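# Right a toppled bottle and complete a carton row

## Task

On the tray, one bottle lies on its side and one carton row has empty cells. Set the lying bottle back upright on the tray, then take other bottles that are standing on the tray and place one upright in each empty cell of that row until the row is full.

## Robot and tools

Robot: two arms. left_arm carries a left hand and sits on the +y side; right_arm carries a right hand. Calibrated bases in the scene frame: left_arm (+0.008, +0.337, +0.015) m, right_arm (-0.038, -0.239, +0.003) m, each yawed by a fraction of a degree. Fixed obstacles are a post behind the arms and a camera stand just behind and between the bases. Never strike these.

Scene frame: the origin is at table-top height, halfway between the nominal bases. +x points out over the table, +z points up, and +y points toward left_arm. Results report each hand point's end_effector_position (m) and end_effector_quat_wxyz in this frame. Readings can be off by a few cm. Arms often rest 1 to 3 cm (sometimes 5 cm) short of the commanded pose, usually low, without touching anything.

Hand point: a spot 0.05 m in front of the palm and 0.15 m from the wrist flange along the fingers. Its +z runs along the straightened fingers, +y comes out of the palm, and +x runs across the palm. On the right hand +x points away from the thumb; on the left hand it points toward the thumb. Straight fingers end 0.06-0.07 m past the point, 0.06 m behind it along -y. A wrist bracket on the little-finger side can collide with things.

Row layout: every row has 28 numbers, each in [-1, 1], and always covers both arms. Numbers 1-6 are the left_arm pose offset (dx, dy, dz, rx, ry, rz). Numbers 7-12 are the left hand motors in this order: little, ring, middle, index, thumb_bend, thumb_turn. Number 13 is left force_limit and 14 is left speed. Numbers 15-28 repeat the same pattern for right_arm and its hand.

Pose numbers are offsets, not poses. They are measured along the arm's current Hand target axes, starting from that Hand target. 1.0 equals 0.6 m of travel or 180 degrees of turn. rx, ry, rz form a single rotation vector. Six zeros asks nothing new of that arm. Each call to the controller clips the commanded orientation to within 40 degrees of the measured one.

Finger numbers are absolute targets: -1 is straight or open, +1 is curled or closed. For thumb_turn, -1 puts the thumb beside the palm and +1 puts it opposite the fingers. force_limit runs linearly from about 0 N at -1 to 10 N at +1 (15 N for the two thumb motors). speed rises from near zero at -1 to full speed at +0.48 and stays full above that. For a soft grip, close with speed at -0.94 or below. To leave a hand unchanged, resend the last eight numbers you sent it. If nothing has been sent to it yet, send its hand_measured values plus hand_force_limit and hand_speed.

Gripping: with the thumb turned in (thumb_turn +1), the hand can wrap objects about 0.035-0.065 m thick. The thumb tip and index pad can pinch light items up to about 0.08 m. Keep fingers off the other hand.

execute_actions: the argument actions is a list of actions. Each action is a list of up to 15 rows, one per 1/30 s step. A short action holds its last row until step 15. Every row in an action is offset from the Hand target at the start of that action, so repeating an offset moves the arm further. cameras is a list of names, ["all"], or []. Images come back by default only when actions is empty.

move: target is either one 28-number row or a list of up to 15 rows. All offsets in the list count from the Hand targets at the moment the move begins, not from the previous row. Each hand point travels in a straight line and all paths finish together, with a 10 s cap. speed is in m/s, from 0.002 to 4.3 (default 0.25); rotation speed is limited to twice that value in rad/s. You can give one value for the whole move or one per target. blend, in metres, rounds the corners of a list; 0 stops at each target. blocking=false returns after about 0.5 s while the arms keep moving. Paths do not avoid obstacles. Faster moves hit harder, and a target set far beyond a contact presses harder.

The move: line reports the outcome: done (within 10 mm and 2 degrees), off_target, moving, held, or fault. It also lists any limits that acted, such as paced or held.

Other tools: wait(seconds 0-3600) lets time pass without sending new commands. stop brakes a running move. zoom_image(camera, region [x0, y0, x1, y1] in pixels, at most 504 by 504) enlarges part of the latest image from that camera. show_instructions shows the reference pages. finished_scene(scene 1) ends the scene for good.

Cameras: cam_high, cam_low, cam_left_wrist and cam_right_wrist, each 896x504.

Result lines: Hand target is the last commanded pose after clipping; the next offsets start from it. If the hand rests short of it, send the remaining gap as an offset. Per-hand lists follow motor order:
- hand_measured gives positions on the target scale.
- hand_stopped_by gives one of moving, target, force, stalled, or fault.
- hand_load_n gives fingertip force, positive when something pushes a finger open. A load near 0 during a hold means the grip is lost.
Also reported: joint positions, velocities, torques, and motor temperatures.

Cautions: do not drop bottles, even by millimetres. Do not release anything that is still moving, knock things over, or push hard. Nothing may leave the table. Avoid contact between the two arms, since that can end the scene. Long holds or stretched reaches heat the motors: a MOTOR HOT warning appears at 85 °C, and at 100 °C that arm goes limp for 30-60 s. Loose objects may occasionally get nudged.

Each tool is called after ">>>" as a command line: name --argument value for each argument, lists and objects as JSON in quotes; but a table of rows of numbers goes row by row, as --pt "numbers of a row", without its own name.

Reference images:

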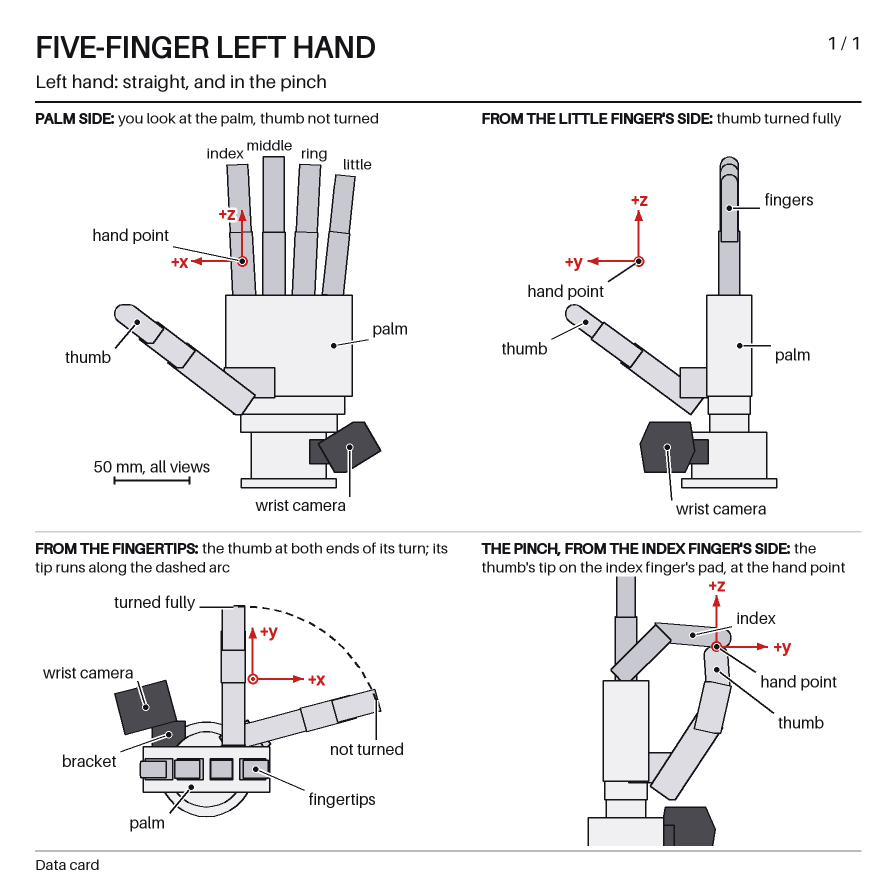

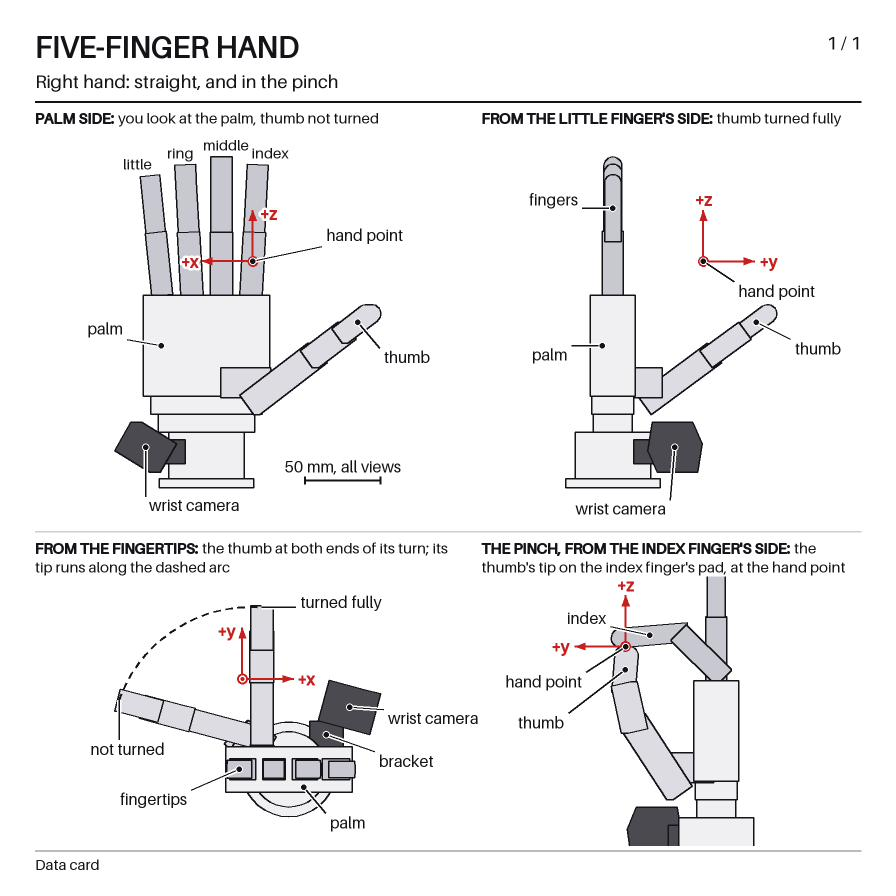

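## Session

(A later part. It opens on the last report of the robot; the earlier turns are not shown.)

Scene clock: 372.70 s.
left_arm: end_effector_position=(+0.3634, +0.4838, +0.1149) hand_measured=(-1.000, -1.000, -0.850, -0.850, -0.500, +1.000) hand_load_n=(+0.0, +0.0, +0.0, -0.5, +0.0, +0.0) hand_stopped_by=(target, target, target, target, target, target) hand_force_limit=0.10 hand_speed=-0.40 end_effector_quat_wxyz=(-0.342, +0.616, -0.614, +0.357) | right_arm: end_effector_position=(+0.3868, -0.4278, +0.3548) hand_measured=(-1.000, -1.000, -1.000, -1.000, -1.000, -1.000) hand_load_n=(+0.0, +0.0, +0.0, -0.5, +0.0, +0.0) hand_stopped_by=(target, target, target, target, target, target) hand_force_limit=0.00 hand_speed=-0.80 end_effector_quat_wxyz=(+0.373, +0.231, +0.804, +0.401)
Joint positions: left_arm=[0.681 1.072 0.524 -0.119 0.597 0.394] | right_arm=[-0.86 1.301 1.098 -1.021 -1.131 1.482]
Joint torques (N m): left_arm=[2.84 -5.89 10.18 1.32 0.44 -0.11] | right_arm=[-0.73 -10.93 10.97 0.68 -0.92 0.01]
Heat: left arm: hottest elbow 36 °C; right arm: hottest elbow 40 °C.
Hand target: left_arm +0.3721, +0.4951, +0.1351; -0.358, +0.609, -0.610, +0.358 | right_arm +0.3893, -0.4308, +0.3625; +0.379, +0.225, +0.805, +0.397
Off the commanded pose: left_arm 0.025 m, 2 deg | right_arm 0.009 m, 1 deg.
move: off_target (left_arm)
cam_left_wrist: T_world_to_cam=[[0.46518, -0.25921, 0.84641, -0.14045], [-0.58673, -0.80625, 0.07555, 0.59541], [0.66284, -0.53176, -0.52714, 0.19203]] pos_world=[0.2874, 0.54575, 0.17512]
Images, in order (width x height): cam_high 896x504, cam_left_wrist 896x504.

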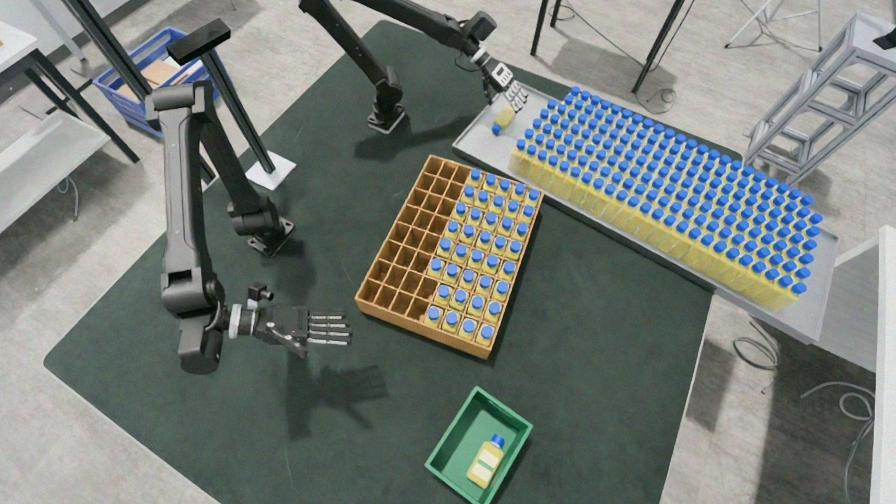

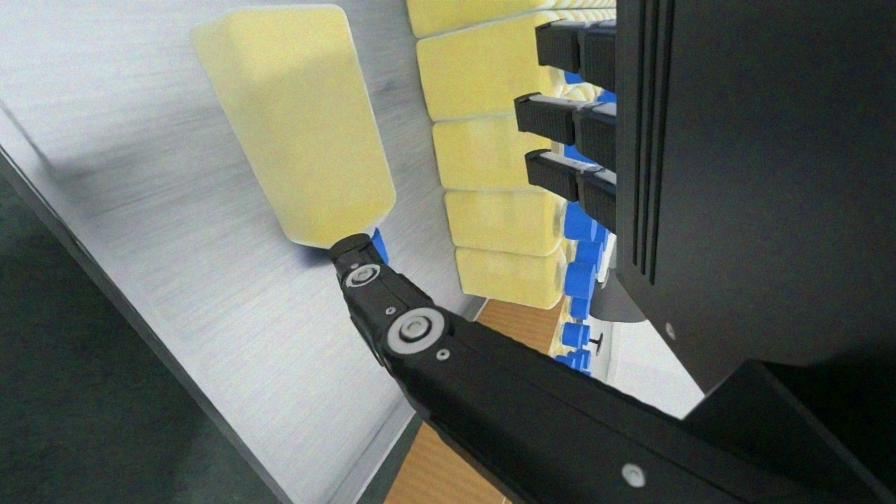

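>>> move --target '[0.0067,0.0193,0,0.0008,-0.0626,0.2012,-1,-1,-0.76,-0.76,-0.5,1,0.1,-0.4,0,0,0,0,0,0,-1,-1,-1,-1,-1,-1,0,-0.8]' --cameras '["cam_left_wrist","cam_high"]' --speed 0.1

Scene clock: 400.03 s.
left_arm: end_effector_position=(+0.3621, +0.4919, +0.1169) hand_measured=(-1.000, -1.000, -0.760, -0.760, -0.500, +1.000) hand_load_n=(+0.0, +0.0, +0.0, +0.0, +0.0, +0.0) hand_stopped_by=(target, target, target, target, target, target) hand_force_limit=0.10 hand_speed=-0.40 end_effector_quat_wxyz=(+0.496, -0.436, +0.731, -0.172) | right_arm: end_effector_position=(+0.3868, -0.4278, +0.3548) hand_measured=(-1.000, -1.000, -1.000, -1.000, -1.000, -1.000) hand_load_n=(+0.0, +0.0, +0.0, +0.0, +0.0, +0.0) hand_stopped_by=(target, target, target, target, target, target) hand_force_limit=0.00 hand_speed=-0.80 end_effector_quat_wxyz=(+0.373, +0.231, +0.804, +0.401)
Joint positions: left_arm=[0.463 0.917 0.396 0.04 0.241 0.824] | right_arm=[-0.86 1.301 1.098 -1.021 -1.131 1.482]
Joint torques (N m): left_arm=[1.32 -3.84 7.46 2.89 -0.04 0.05] | right_arm=[-0.73 -10.87 11 0.66 -0.91 -0.01]
Heat: left arm: hottest elbow 36 °C; right arm: hottest elbow 40 °C.
Hand target: left_arm +0.3666, +0.4909, +0.1250; +0.510, -0.421, +0.731, -0.170 | right_arm +0.3893, -0.4308, +0.3625; +0.379, +0.225, +0.805, +0.397
Off the commanded pose: left_arm 0.009 m, 2 deg | right_arm 0.009 m, 1 deg.
move: done
cam_left_wrist: T_world_to_cam=[[0.38866, -0.76441, 0.5144, 0.17569], [-0.68108, -0.61436, -0.39836, 0.5962], [0.62054, -0.19552, -0.75941, 0.07527]] pos_world=[0.29106, 0.51529, 0.20429]
Images, in order (width x height): cam_high 896x504, cam_left_wrist 896x504.

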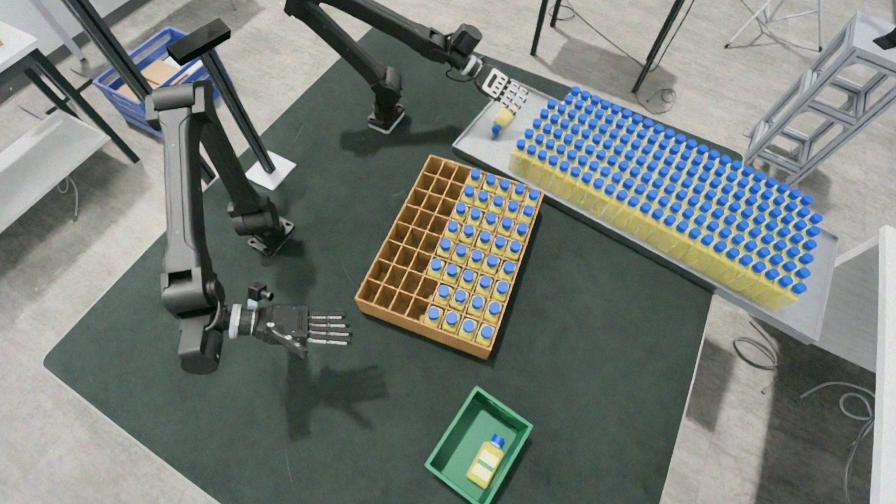

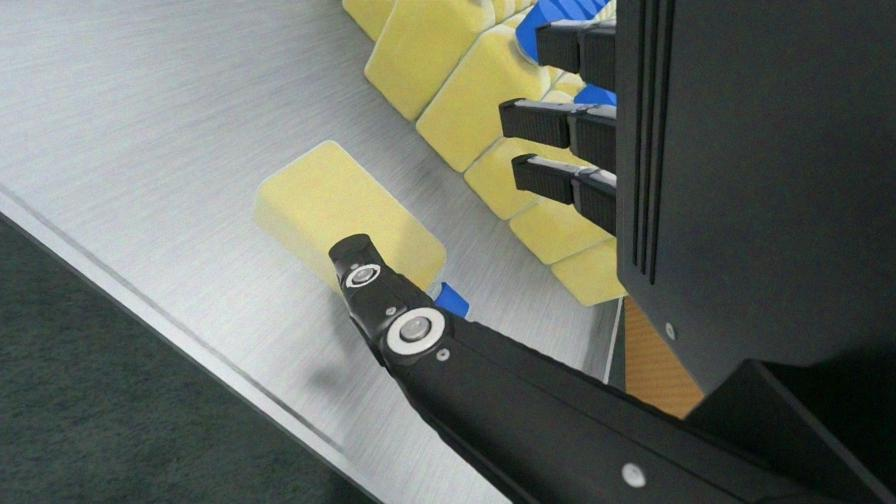

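>>> move --target '[0.0527,0.0448,0.0382,0,0,0,-1,-1,-0.76,-0.76,-0.5,1,0.1,-0.4,0,0,0,0,0,0,-1,-1,-1,-1,-1,-1,0,-0.8]' --cameras '["cam_left_wrist"]' --speed 0.06

Scene clock: 406.83 s.
left_arm: end_effector_position=(+0.3669, +0.4885, +0.0776) hand_measured=(-1.000, -1.000, -0.760, -0.760, -0.500, +1.000) hand_load_n=(+0.0, +0.0, +0.0, +0.0, +0.0, +0.5) hand_stopped_by=(target, target, target, target, target, target) hand_force_limit=0.10 hand_speed=-0.40 end_effector_quat_wxyz=(+0.506, -0.428, +0.730, -0.169) | right_arm: end_effector_position=(+0.3868, -0.4278, +0.3548) hand_measured=(-1.000, -1.000, -1.000, -1.000, -1.000, -1.000) hand_load_n=(+0.0, +0.0, +0.0, +0.0, +0.0, +0.0) hand_stopped_by=(target, target, target, target, target, target) hand_force_limit=0.00 hand_speed=-0.80 end_effector_quat_wxyz=(+0.373, +0.231, +0.804, +0.401)
Joint positions: left_arm=[0.437 1.042 0.317 0.268 0.218 0.824] | right_arm=[-0.86 1.301 1.098 -1.021 -1.131 1.482]
Joint torques (N m): left_arm=[1.85 -2.08 6.61 2.76 -0.07 -0.06] | right_arm=[-0.67 -10.81 11.02 0.66 -0.92 0.01]
Heat: left arm: hottest elbow 36 °C; right arm: hottest elbow 40 °C.
Hand target: left_arm +0.3710, +0.4860, +0.0781; +0.510, -0.421, +0.731, -0.170 | right_arm +0.3893, -0.4308, +0.3625; +0.379, +0.225, +0.805, +0.397
Off the commanded pose: left_arm 0.005 m, 1 deg | right_arm 0.009 m, 1 deg.
move: done
cam_left_wrist: T_world_to_cam=[[0.37666, -0.77689, 0.50455, 0.20256], [-0.67732, -0.60253, -0.42212, 0.57638], [0.63195, -0.18274, -0.75316, 0.03078]] pos_world=[0.29465, 0.51027, 0.16429]

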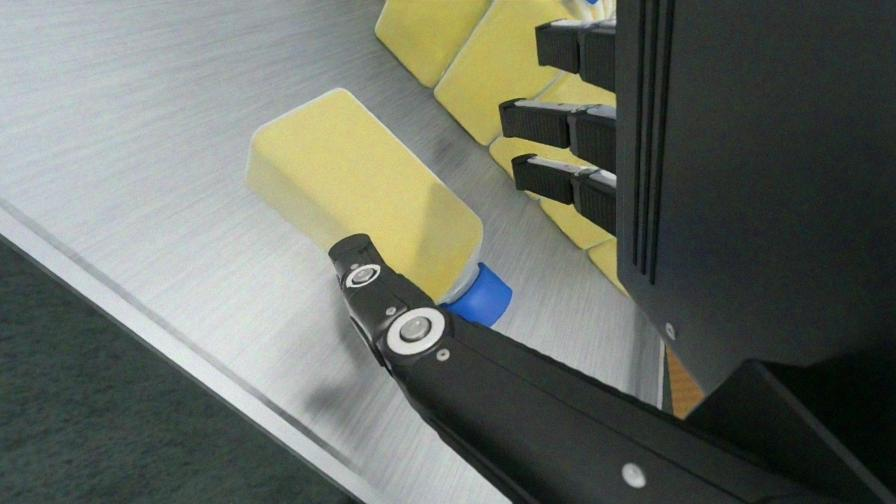

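>>> move --target '[0.035,0.028,0.016,0,0,0,-1,-1,-0.76,-0.76,-0.5,1,0.1,-0.4,0,0,0,0,0,0,-1,-1,-1,-1,-1,-1,0,-0.8]' --cameras '["cam_left_wrist","cam_high"]' --speed 0.04

Scene clock: 414.30 s.
left_arm: end_effector_position=(+0.3661, +0.4844, +0.0505) hand_measured=(-1.000, -1.000, -0.760, -0.760, -0.500, +1.000) hand_load_n=(+0.0, +0.0, +0.0, +0.0, +0.0, +0.0) hand_stopped_by=(target, target, target, target, target, target) hand_force_limit=0.10 hand_speed=-0.40 end_effector_quat_wxyz=(+0.508, -0.425, +0.731, -0.167) | right_arm: end_effector_position=(+0.3868, -0.4278, +0.3548) hand_measured=(-1.000, -1.000, -1.000, -1.000, -1.000, -1.000) hand_load_n=(-0.5, +0.0, +0.0, +0.0, +0.0, +0.0) hand_stopped_by=(target, target, target, target, target, target) hand_force_limit=0.00 hand_speed=-0.80 end_effector_quat_wxyz=(+0.373, +0.231, +0.804, +0.401)
Joint positions: left_arm=[0.422 1.144 0.271 0.42 0.204 0.824] | right_arm=[-0.86 1.301 1.098 -1.021 -1.131 1.482]
Joint torques (N m): left_arm=[1.61 -2.37 5.86 2.74 -0.1 -0.15] | right_arm=[-0.79 -10.81 10.96 0.69 -0.9 -0.01]
Heat: left arm: hottest elbow 36 °C; right arm: hottest elbow 40 °C.
Hand target: left_arm +0.3695, +0.4810, +0.0500; +0.510, -0.421, +0.731, -0.170 | right_arm +0.3893, -0.4308, +0.3625; +0.379, +0.225, +0.805, +0.397
Off the commanded pose: left_arm 0.005 m, 1 deg | right_arm 0.009 m, 1 deg.
move: done
cam_left_wrist: T_world_to_cam=[[0.37397, -0.78161, 0.49923, 0.21695], [-0.67871, -0.59749, -0.42703, 0.56029], [0.63206, -0.17914, -0.75393, 0.00854]] pos_world=[0.29375, 0.50587, 0.13739]
Images, in order (width x height): cam_high 896x504, cam_left_wrist 896x504.

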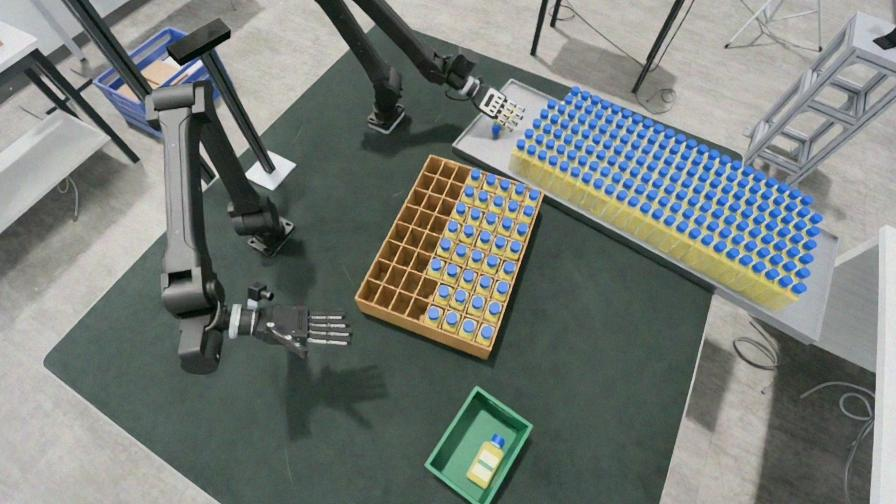

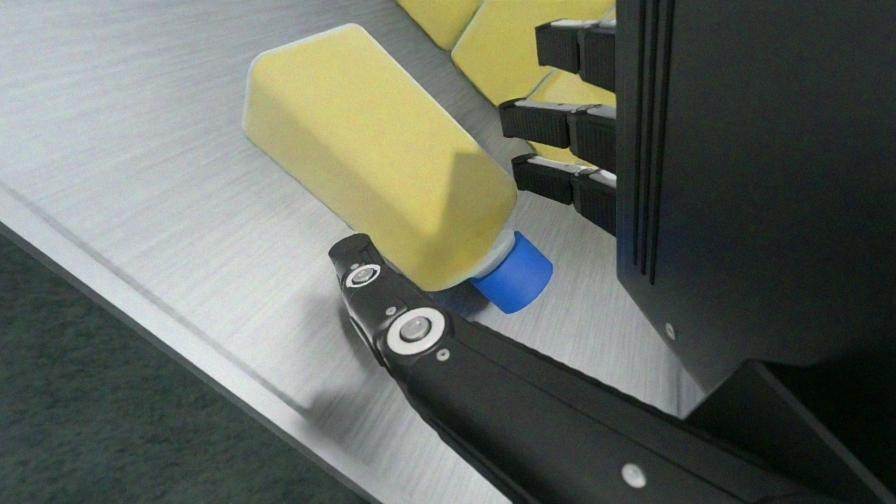

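>>> move --target '[0,0,0,0,0,0,-1,-1,0.03,0.03,-0.36,1,0.1,-0.88,0,0,0,0,0,0,-1,-1,-1,-1,-1,-1,0,-0.8]' --cameras '["cam_left_wrist"]' --speed 0.04

Scene clock: 421.73 s.
left_arm: end_effector_position=(+0.3680, +0.4834, +0.0522) hand_measured=(-1.000, -1.000, -0.296, -0.328, -0.362, +1.000) hand_load_n=(+0.0, +0.0, +6.5, +3.5, +7.0, +0.0) hand_stopped_by=(target, target, force, force, target, target) hand_force_limit=0.10 hand_speed=-0.88 end_effector_quat_wxyz=(+0.511, -0.422, +0.730, -0.169) | right_arm: end_effector_position=(+0.3868, -0.4278, +0.3548) hand_measured=(-1.000, -1.000, -1.000, -1.000, -1.000, -1.000) hand_load_n=(+0.0, +0.0, +0.0, +0.0, +0.0, +0.0) hand_stopped_by=(target, target, target, target, target, target) hand_force_limit=0.00 hand_speed=-0.80 end_effector_quat_wxyz=(+0.373, +0.231, +0.804, +0.401)
Joint positions: left_arm=[0.417 1.144 0.271 0.428 0.203 0.824] | right_arm=[-0.86 1.301 1.098 -1.021 -1.131 1.482]
Joint torques (N m): left_arm=[1.61 -3.37 5.82 2.36 -0.11 -0.12] | right_arm=[-0.5 -10.75 10.93 0.68 -0.91 -0.01]
Heat: left arm: hottest elbow 35 °C; right arm: hottest elbow 40 °C.
Hand target: left_arm +0.3694, +0.4812, +0.0500; +0.510, -0.421, +0.731, -0.170 | right_arm +0.3893, -0.4308, +0.3625; +0.379, +0.225, +0.805, +0.397
Off the commanded pose: left_arm 0.004 m, 0 deg | right_arm 0.009 m, 1 deg.
move: done
cam_left_wrist: T_world_to_cam=[[0.36709, -0.78489, 0.49919, 0.2187], [-0.67816, -0.59314, -0.43392, 0.55978], [0.63667, -0.17924, -0.75002, 0.0066]] pos_world=[0.29514, 0.50487, 0.13868]

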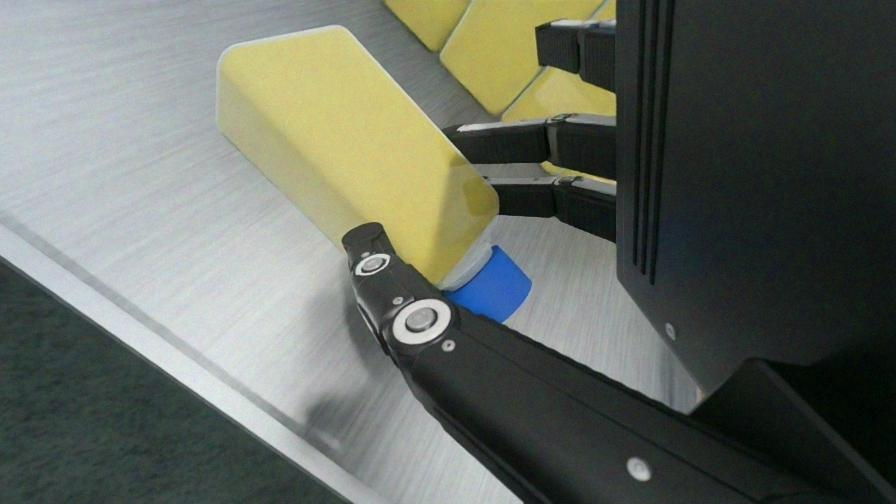

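>>> move --pt "-0.0602 -0.0677 -0.0423 0 0 0 -1 -1 0.03 0.03 -0.36 1 0.1 -0.88 0 0 0 0 0 0 -1 -1 -1 -1 -1 -1 0 -0.8" --pt "-0.1518 -0.1292 -0.0698 0 0.265 -0.424 -1 -1 0.03 0.03 -0.36 1 0.1 -0.88 0 0 0 0 0 0 -1 -1 -1 -1 -1 -1 0 -0.8" --cameras '["cam_left_wrist","cam_high","cam_low"]' --speed '[0.05,0.12]' --blend '[0.01,0]'

Scene clock: 439.30 s.
left_arm: end_effector_position=(+0.3702, +0.4857, +0.1627) hand_measured=(-1.000, -1.000, -0.296, -0.328, -0.362, +1.000) hand_load_n=(+0.0, +0.0, +6.0, +2.5, +8.0, -0.5) hand_stopped_by=(target, target, force, force, target, target) hand_force_limit=0.10 hand_speed=-0.88 end_effector_quat_wxyz=(+0.018, +0.671, -0.465, +0.578) | right_arm: end_effector_position=(+0.3868, -0.4278, +0.3548) hand_measured=(-1.000, -1.000, -1.000, -1.000, -1.000, -1.000) hand_load_n=(+0.0, +0.0, +0.0, +0.0, +0.0, +0.0) hand_stopped_by=(target, target, target, target, target, target) hand_force_limit=0.00 hand_speed=-0.80 end_effector_quat_wxyz=(+0.373, +0.231, +0.804, +0.401)
Joint positions: left_arm=[0.869 1.542 0.931 -0.814 1.229 0.42] | right_arm=[-0.86 1.301 1.098 -1.021 -1.131 1.482]
Joint torques (N m): left_arm=[3.08 -10.17 9.17 0.08 1.3 -0.4] | right_arm=[-0.73 -10.75 10.97 0.61 -0.91 0]
Heat: left arm: hottest elbow 36 °C; right arm: hottest elbow 40 °C.
Hand target: left_arm +0.3780, +0.4997, +0.1750; +0.015, +0.672, -0.456, +0.583 | right_arm +0.3893, -0.4308, +0.3625; +0.379, +0.225, +0.805, +0.397
Off the commanded pose: left_arm 0.020 m, 1 deg | right_arm 0.009 m, 1 deg.
move: off_target (left_arm)
cam_left_wrist: T_world_to_cam=[[0.57085, 0.39811, 0.71808, -0.52108], [-0.64018, -0.33179, 0.69288, 0.28625], [0.51409, -0.85523, 0.06546, 0.32948]] pos_world=[0.31133, 0.58421, 0.15427]
Images, in order (width x height): cam_high 896x504, cam_low 896x504, cam_left_wrist 896x504.

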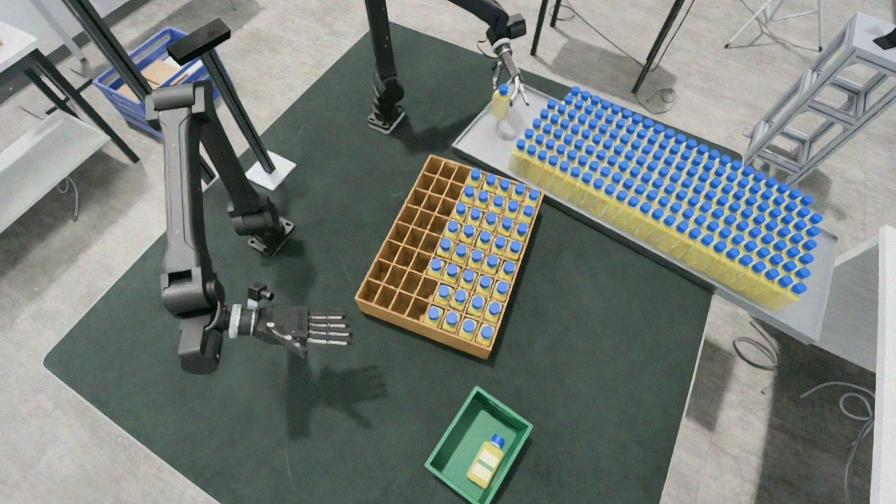

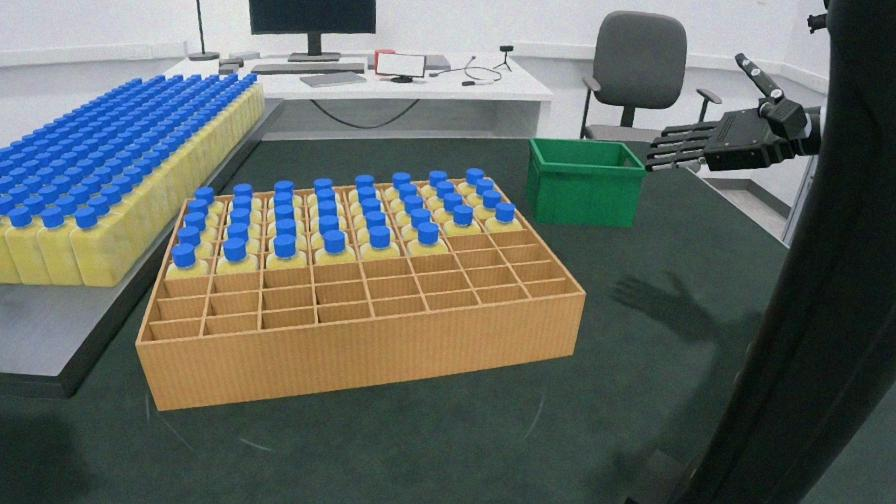

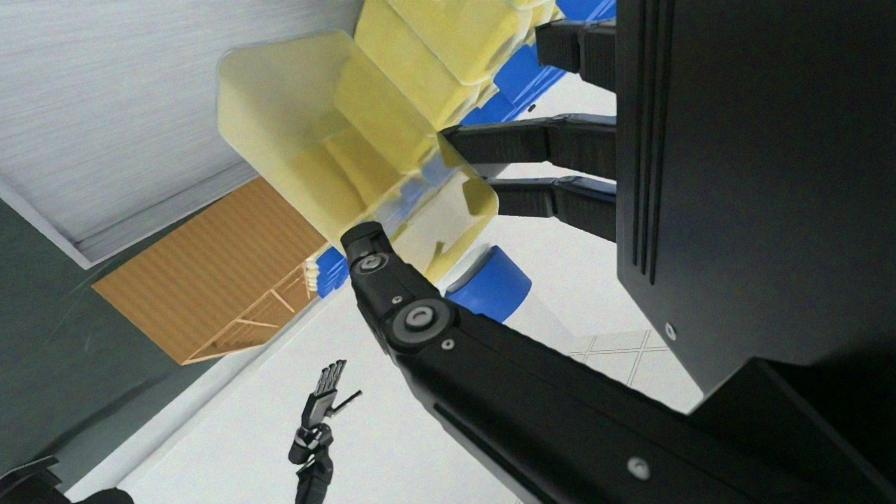

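>>> zoom_image --camera "cam_high" --region '[450, 60, 570, 160]'

Scaled by 4.200 from the camera's image (finer frame: 1280x720).

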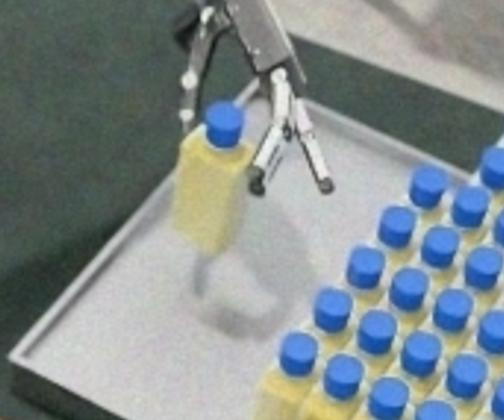

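>>> move --target '[-0.0492,0.0522,0.028,0,0,0,-1,-1,0.03,0.03,-0.36,1,0.1,-0.88,0,0,0,0,0,0,-1,-1,-1,-1,-1,-1,0,-0.8]' --cameras '["cam_left_wrist","cam_high"]' --speed 0.05

>>> zoom_image --camera "cam_high" --region '[450, 60, 570, 160]'

Scene clock: 452.43 s.
left_arm: end_effector_position=(+0.3724, +0.4877, +0.1291) hand_measured=(-1.000, -1.000, -0.296, -0.328, -0.362, +1.000) hand_load_n=(+0.0, +0.0, +6.0, +2.5, +8.0, -0.5) hand_stopped_by=(target, target, force, force, target, target) hand_force_limit=0.10 hand_speed=-0.88 end_effector_quat_wxyz=(+0.009, +0.668, -0.467, +0.579) | right_arm: end_effector_position=(+0.3868, -0.4278, +0.3548) hand_measured=(-1.000, -1.000, -1.000, -1.000, -1.000, -1.000) hand_load_n=(+0.0, +0.0, +0.5, +0.0, +0.0, +0.0) hand_stopped_by=(target, target, target, target, target, target) hand_force_limit=0.00 hand_speed=-0.80 end_effector_quat_wxyz=(+0.373, +0.231, +0.804, +0.401)
Joint positions: left_arm=[0.869 1.597 0.889 -0.682 1.229 0.403] | right_arm=[-0.86 1.301 1.098 -1.021 -1.131 1.482]
Joint torques (N m): left_arm=[2.32 -11.4 5.96 0.94 1.23 -0.4] | right_arm=[-0.79 -10.64 11.07 0.69 -0.92 0]
Heat: left arm: hottest elbow 37 °C; right arm: hottest elbow 40 °C.
Hand target: left_arm +0.3740, +0.4897, +0.1302; +0.015, +0.672, -0.456, +0.584 | right_arm +0.3893, -0.4308, +0.3625; +0.379, +0.225, +0.805, +0.397
Off the commanded pose: left_arm 0.003 m, 2 deg | right_arm 0.009 m, 1 deg.
move: done
cam_left_wrist: T_world_to_cam=[[0.55946, 0.39137, 0.73064, -0.49304], [-0.64718, -0.34446, 0.68007, 0.32192], [0.51784, -0.85333, 0.06057, 0.33053]] pos_world=[0.31302, 0.5859, 0.12128]
Images, in order (width x height): cam_high 896x504, cam_left_wrist 896x504.

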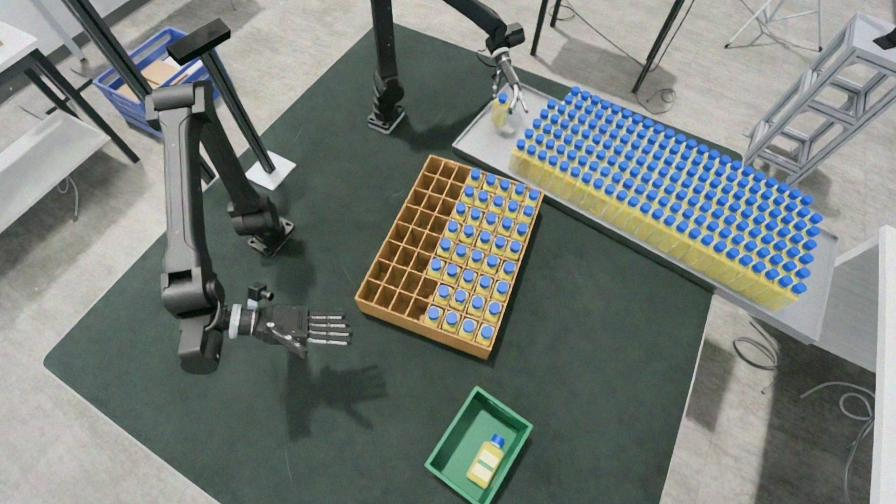

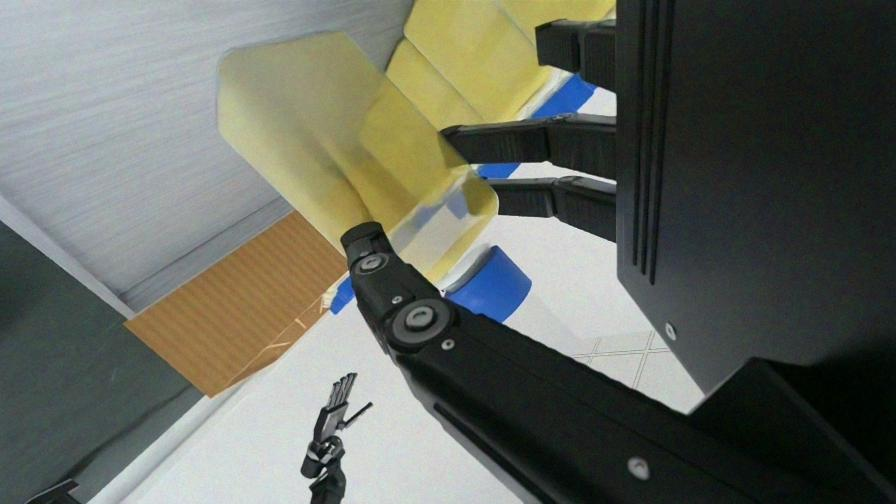

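Scaled by 4.200 from the camera's image (finer frame: 1280x720).

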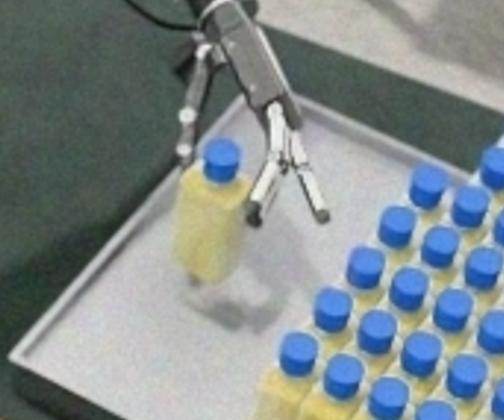

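>>> move --target '[-0.0166,0.0107,0.0066,0.0007,0.0049,-0.006,-1,-1,0.03,0.03,-0.36,1,0.1,-0.88,0,0,0,0,0,0,-1,-1,-1,-1,-1,-1,0,-0.8]' --cameras '["cam_left_wrist","cam_high"]' --speed 0.04

>>> zoom_image --camera "cam_high" --region '[450, 60, 570, 160]'

Scene clock: 458.20 s.
left_arm: end_effector_position=(+0.3726, +0.4866, +0.1155) hand_measured=(-1.000, -1.000, -0.296, -0.328, -0.362, +1.000) hand_load_n=(+0.0, +0.0, +6.0, +2.5, +8.0, +0.0) hand_stopped_by=(target, target, force, force, target, target) hand_force_limit=0.10 hand_speed=-0.88 end_effector_quat_wxyz=(+0.019, +0.668, -0.461, +0.584) | right_arm: end_effector_position=(+0.3868, -0.4278, +0.3548) hand_measured=(-1.000, -1.000, -1.000, -1.000, -1.000, -1.000) hand_load_n=(+0.0, +0.0, +0.0, +0.0, +0.0, +0.0) hand_stopped_by=(target, target, target, target, target, target) hand_force_limit=0.00 hand_speed=-0.80 end_effector_quat_wxyz=(+0.373, +0.231, +0.804, +0.401)
Joint positions: left_arm=[0.869 1.637 0.881 -0.655 1.244 0.403] | right_arm=[-0.86 1.301 1.098 -1.021 -1.131 1.482]
Joint torques (N m): left_arm=[2.55 -11.69 5.68 0.91 1.32 -0.38] | right_arm=[-0.62 -10.81 11.02 0.64 -0.91 -0.01]
Heat: left arm: hottest elbow 36 °C; right arm: hottest elbow 40 °C.
Hand target: left_arm +0.3740, +0.4896, +0.1176; +0.023, +0.672, -0.449, +0.589 | right_arm +0.3893, -0.4308, +0.3625; +0.379, +0.225, +0.805, +0.397
Off the commanded pose: left_arm 0.004 m, 2 deg | right_arm 0.009 m, 1 deg.
move: done
cam_left_wrist: T_world_to_cam=[[0.56238, 0.40849, 0.71893, -0.49089], [-0.64595, -0.32575, 0.69038, 0.32022], [0.51621, -0.85266, 0.08067, 0.32834]] pos_world=[0.31342, 0.5848, 0.10535]
Images, in order (width x height): cam_high 896x504, cam_left_wrist 896x504.

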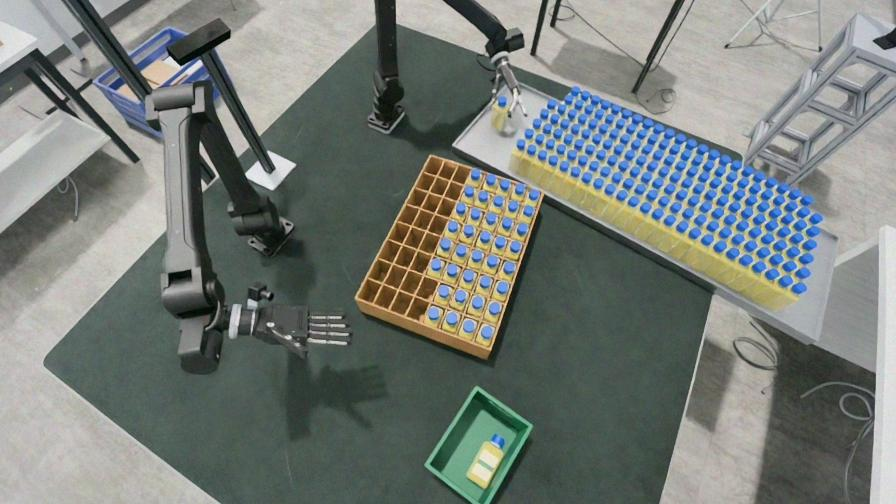

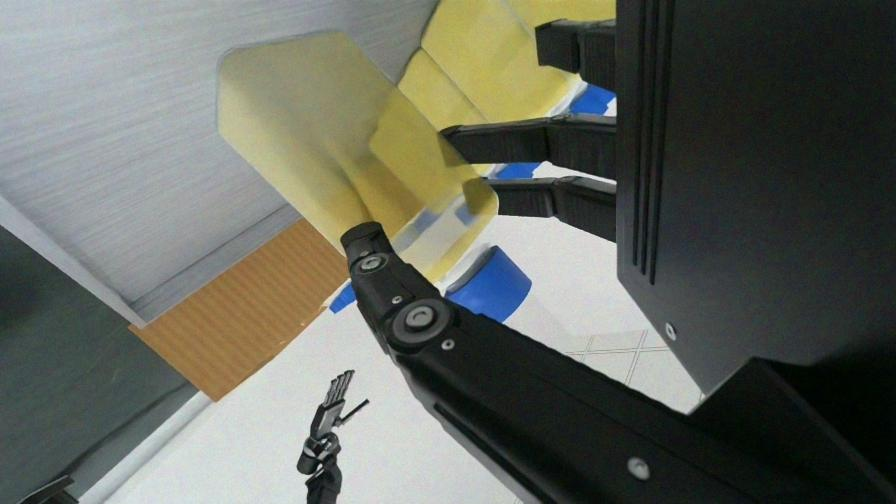

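Scaled by 4.200 from the camera's image (finer frame: 1280x720).

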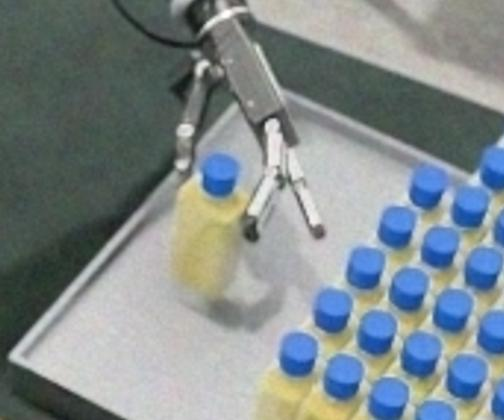

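>>> move --target '[-0.0068,0.0042,0.0026,0,0,0,-1,-1,0.03,0.03,-0.36,1,0.1,-0.88,0,0,0,0,0,0,-1,-1,-1,-1,-1,-1,0,-0.8]' --cameras '["cam_left_wrist","cam_high"]' --speed 0.03

>>> zoom_image --camera "cam_high" --region '[450, 60, 570, 160]'

Scene clock: 462.47 s.
left_arm: end_effector_position=(+0.3738, +0.4881, +0.1133) hand_measured=(-1.000, -1.000, -0.296, -0.328, -0.362, +1.000) hand_load_n=(+0.0, +0.0, +6.0, +2.5, +8.0, -0.5) hand_stopped_by=(target, target, force, force, target, target) hand_force_limit=0.10 hand_speed=-0.88 end_effector_quat_wxyz=(+0.015, +0.667, -0.463, +0.584) | right_arm: end_effector_position=(+0.3868, -0.4278, +0.3548) hand_measured=(-1.000, -1.000, -1.000, -1.000, -1.000, -1.000) hand_load_n=(+0.0, +0.0, +0.0, +0.0, +0.0, +0.0) hand_stopped_by=(target, target, target, target, target, target) hand_force_limit=0.00 hand_speed=-0.80 end_effector_quat_wxyz=(+0.373, +0.231, +0.804, +0.401)
Joint positions: left_arm=[0.869 1.642 0.881 -0.641 1.244 0.402] | right_arm=[-0.86 1.301 1.098 -1.021 -1.131 1.482]
Joint torques (N m): left_arm=[3.02 -10.81 5.37 0.95 1.3 -0.44] | right_arm=[-0.73 -10.75 11 0.68 -0.91 0]
Heat: left arm: hottest elbow 36 °C; right arm: hottest elbow 40 °C.
Hand target: left_arm +0.3739, +0.4895, +0.1126; +0.024, +0.672, -0.448, +0.589 | right_arm +0.3893, -0.4308, +0.3625; +0.379, +0.225, +0.805, +0.397
Off the commanded pose: left_arm 0.002 m, 2 deg | right_arm 0.009 m, 1 deg.
move: done
cam_left_wrist: T_world_to_cam=[[0.55812, 0.40343, 0.72509, -0.4872], [-0.64997, -0.33064, 0.68426, 0.32763], [0.51579, -0.85319, 0.07768, 0.32986]] pos_world=[0.31472, 0.5863, 0.10346]
Images, in order (width x height): cam_high 896x504, cam_left_wrist 896x504.

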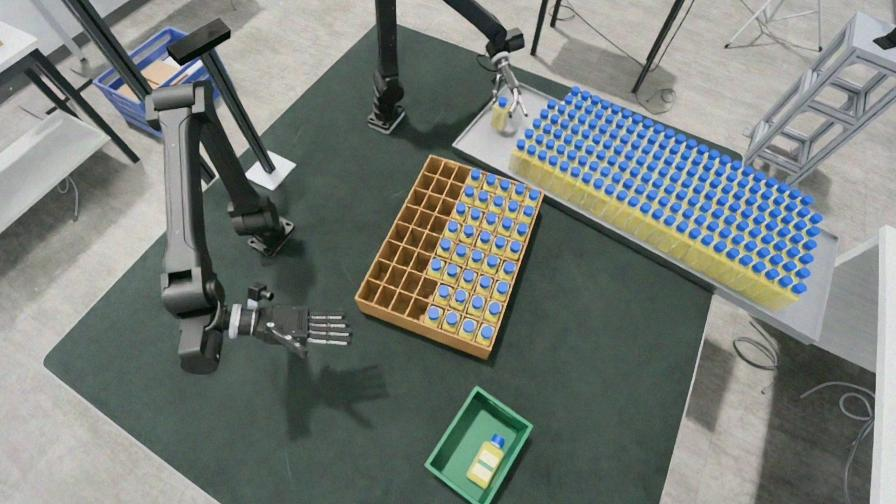

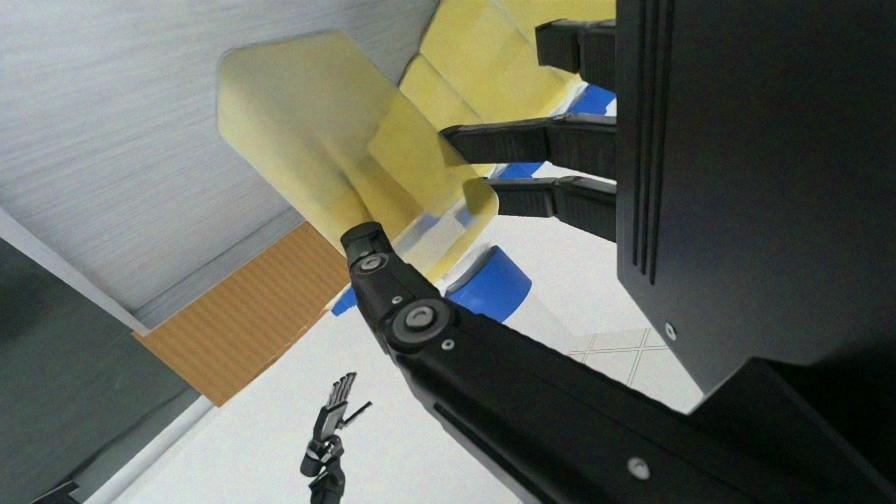

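Scaled by 4.200 from the camera's image (finer frame: 1280x720).

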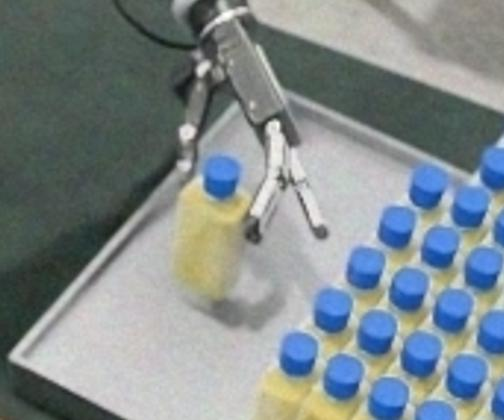

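>>> move --target '[-0.0068,0.0042,0.0026,0,0,0,-1,-1,0.03,0.03,-0.36,1,0.1,-0.88,0,0,0,0,0,0,-1,-1,-1,-1,-1,-1,0,-0.8]' --cameras '[]' --speed 0.03

Scene clock: 464.20 s.
left_arm: end_effector_position=(+0.3731, +0.4872, +0.1071) hand_measured=(-1.000, -1.000, -0.296, -0.328, -0.362, +1.000) hand_load_n=(+0.0, -0.5, +6.0, +2.5, +8.0, -0.5) hand_stopped_by=(target, target, force, force, target, target) hand_force_limit=0.10 hand_speed=-0.88 end_effector_quat_wxyz=(+0.017, +0.667, -0.462, +0.584) | right_arm: end_effector_position=(+0.3868, -0.4278, +0.3548) hand_measured=(-1.000, -1.000, -1.000, -1.000, -1.000, -1.000) hand_load_n=(+0.0, +0.0, +0.0, +0.0, +0.0, +0.0) hand_stopped_by=(target, target, target, target, target, target) hand_force_limit=0.00 hand_speed=-0.80 end_effector_quat_wxyz=(+0.373, +0.231, +0.804, +0.401)
Joint positions: left_arm=[0.869 1.654 0.874 -0.626 1.244 0.402] | right_arm=[-0.86 1.301 1.098 -1.021 -1.131 1.482]
Joint torques (N m): left_arm=[2.67 -11.46 5.53 1.02 1.28 -0.43] | right_arm=[-0.67 -10.81 11.02 0.72 -0.92 -0.01]
Heat: left arm: hottest elbow 36 °C; right arm: hottest elbow 40 °C.
Hand target: left_arm +0.3739, +0.4895, +0.1075; +0.024, +0.672, -0.448, +0.589 | right_arm +0.3893, -0.4308, +0.3625; +0.379, +0.225, +0.805, +0.397
Off the commanded pose: left_arm 0.003 m, 2 deg | right_arm 0.009 m, 1 deg.
move: done

>>> move --target '[-0.0054,0.0033,0.0021,0,0,0,-1,-1,0.03,0.03,-0.36,1,0.1,-0.88,0,0,0,0,0,0,-1,-1,-1,-1,-1,-1,0,-0.8]' --cameras '["cam_high"]' --speed 0.03

>>> zoom_image --camera "cam_high" --region '[470, 80, 530, 140]'

Scene clock: 466.53 s.
left_arm: end_effector_position=(+0.3740, +0.4883, +0.1042) hand_measured=(-1.000, -1.000, -0.296, -0.328, -0.362, +1.000) hand_load_n=(+0.0, +0.0, +6.0, +2.5, +8.0, +0.0) hand_stopped_by=(target, target, force, force, target, target) hand_force_limit=0.10 hand_speed=-0.88 end_effector_quat_wxyz=(+0.015, +0.667, -0.463, +0.584) | right_arm: end_effector_position=(+0.3868, -0.4278, +0.3548) hand_measured=(-1.000, -1.000, -1.000, -1.000, -1.000, -1.000) hand_load_n=(+0.0, +0.0, +0.0, +0.0, +0.0, +0.0) hand_stopped_by=(target, target, target, target, target, target) hand_force_limit=0.00 hand_speed=-0.80 end_effector_quat_wxyz=(+0.373, +0.231, +0.804, +0.401)
Joint positions: left_arm=[0.869 1.662 0.874 -0.614 1.244 0.402] | right_arm=[-0.86 1.301 1.098 -1.021 -1.131 1.482]
Joint torques (N m): left_arm=[2.84 -11.11 5.19 0.92 1.29 -0.41] | right_arm=[-0.91 -10.81 10.97 0.66 -0.93 0]
Heat: left arm: hottest elbow 36 °C; right arm: hottest elbow 40 °C.
Hand target: left_arm +0.3740, +0.4895, +0.1035; +0.023, +0.672, -0.449, +0.589 | right_arm +0.3893, -0.4308, +0.3625; +0.379, +0.225, +0.805, +0.397
Off the commanded pose: left_arm 0.001 m, 2 deg | right_arm 0.009 m, 1 deg.
move: done

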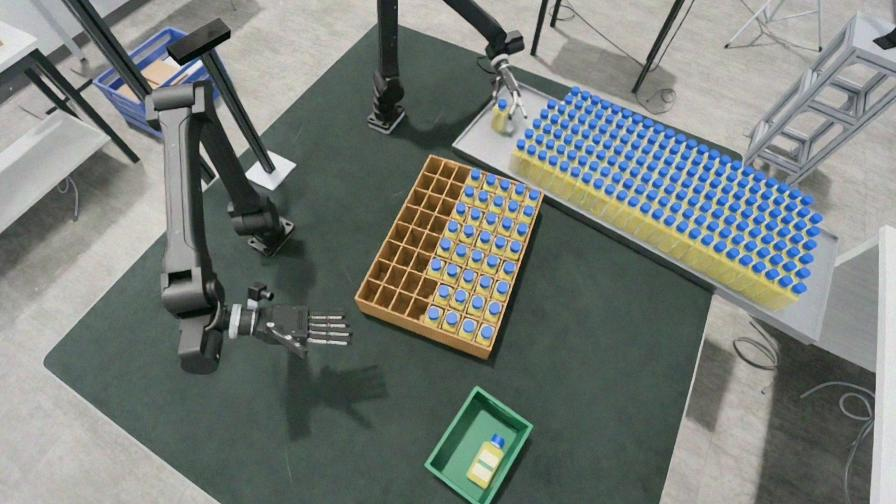

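Scaled by 8.400 from the camera's image (finer frame: 1280x720).

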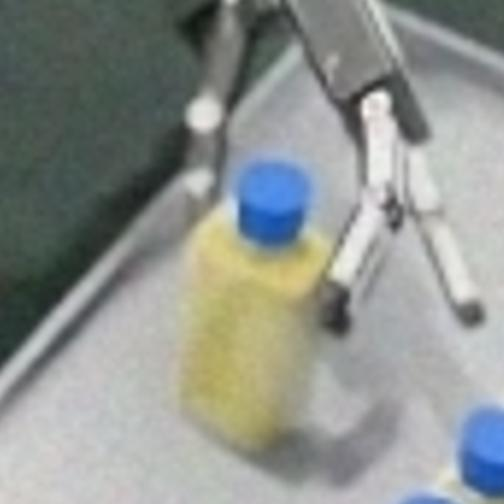

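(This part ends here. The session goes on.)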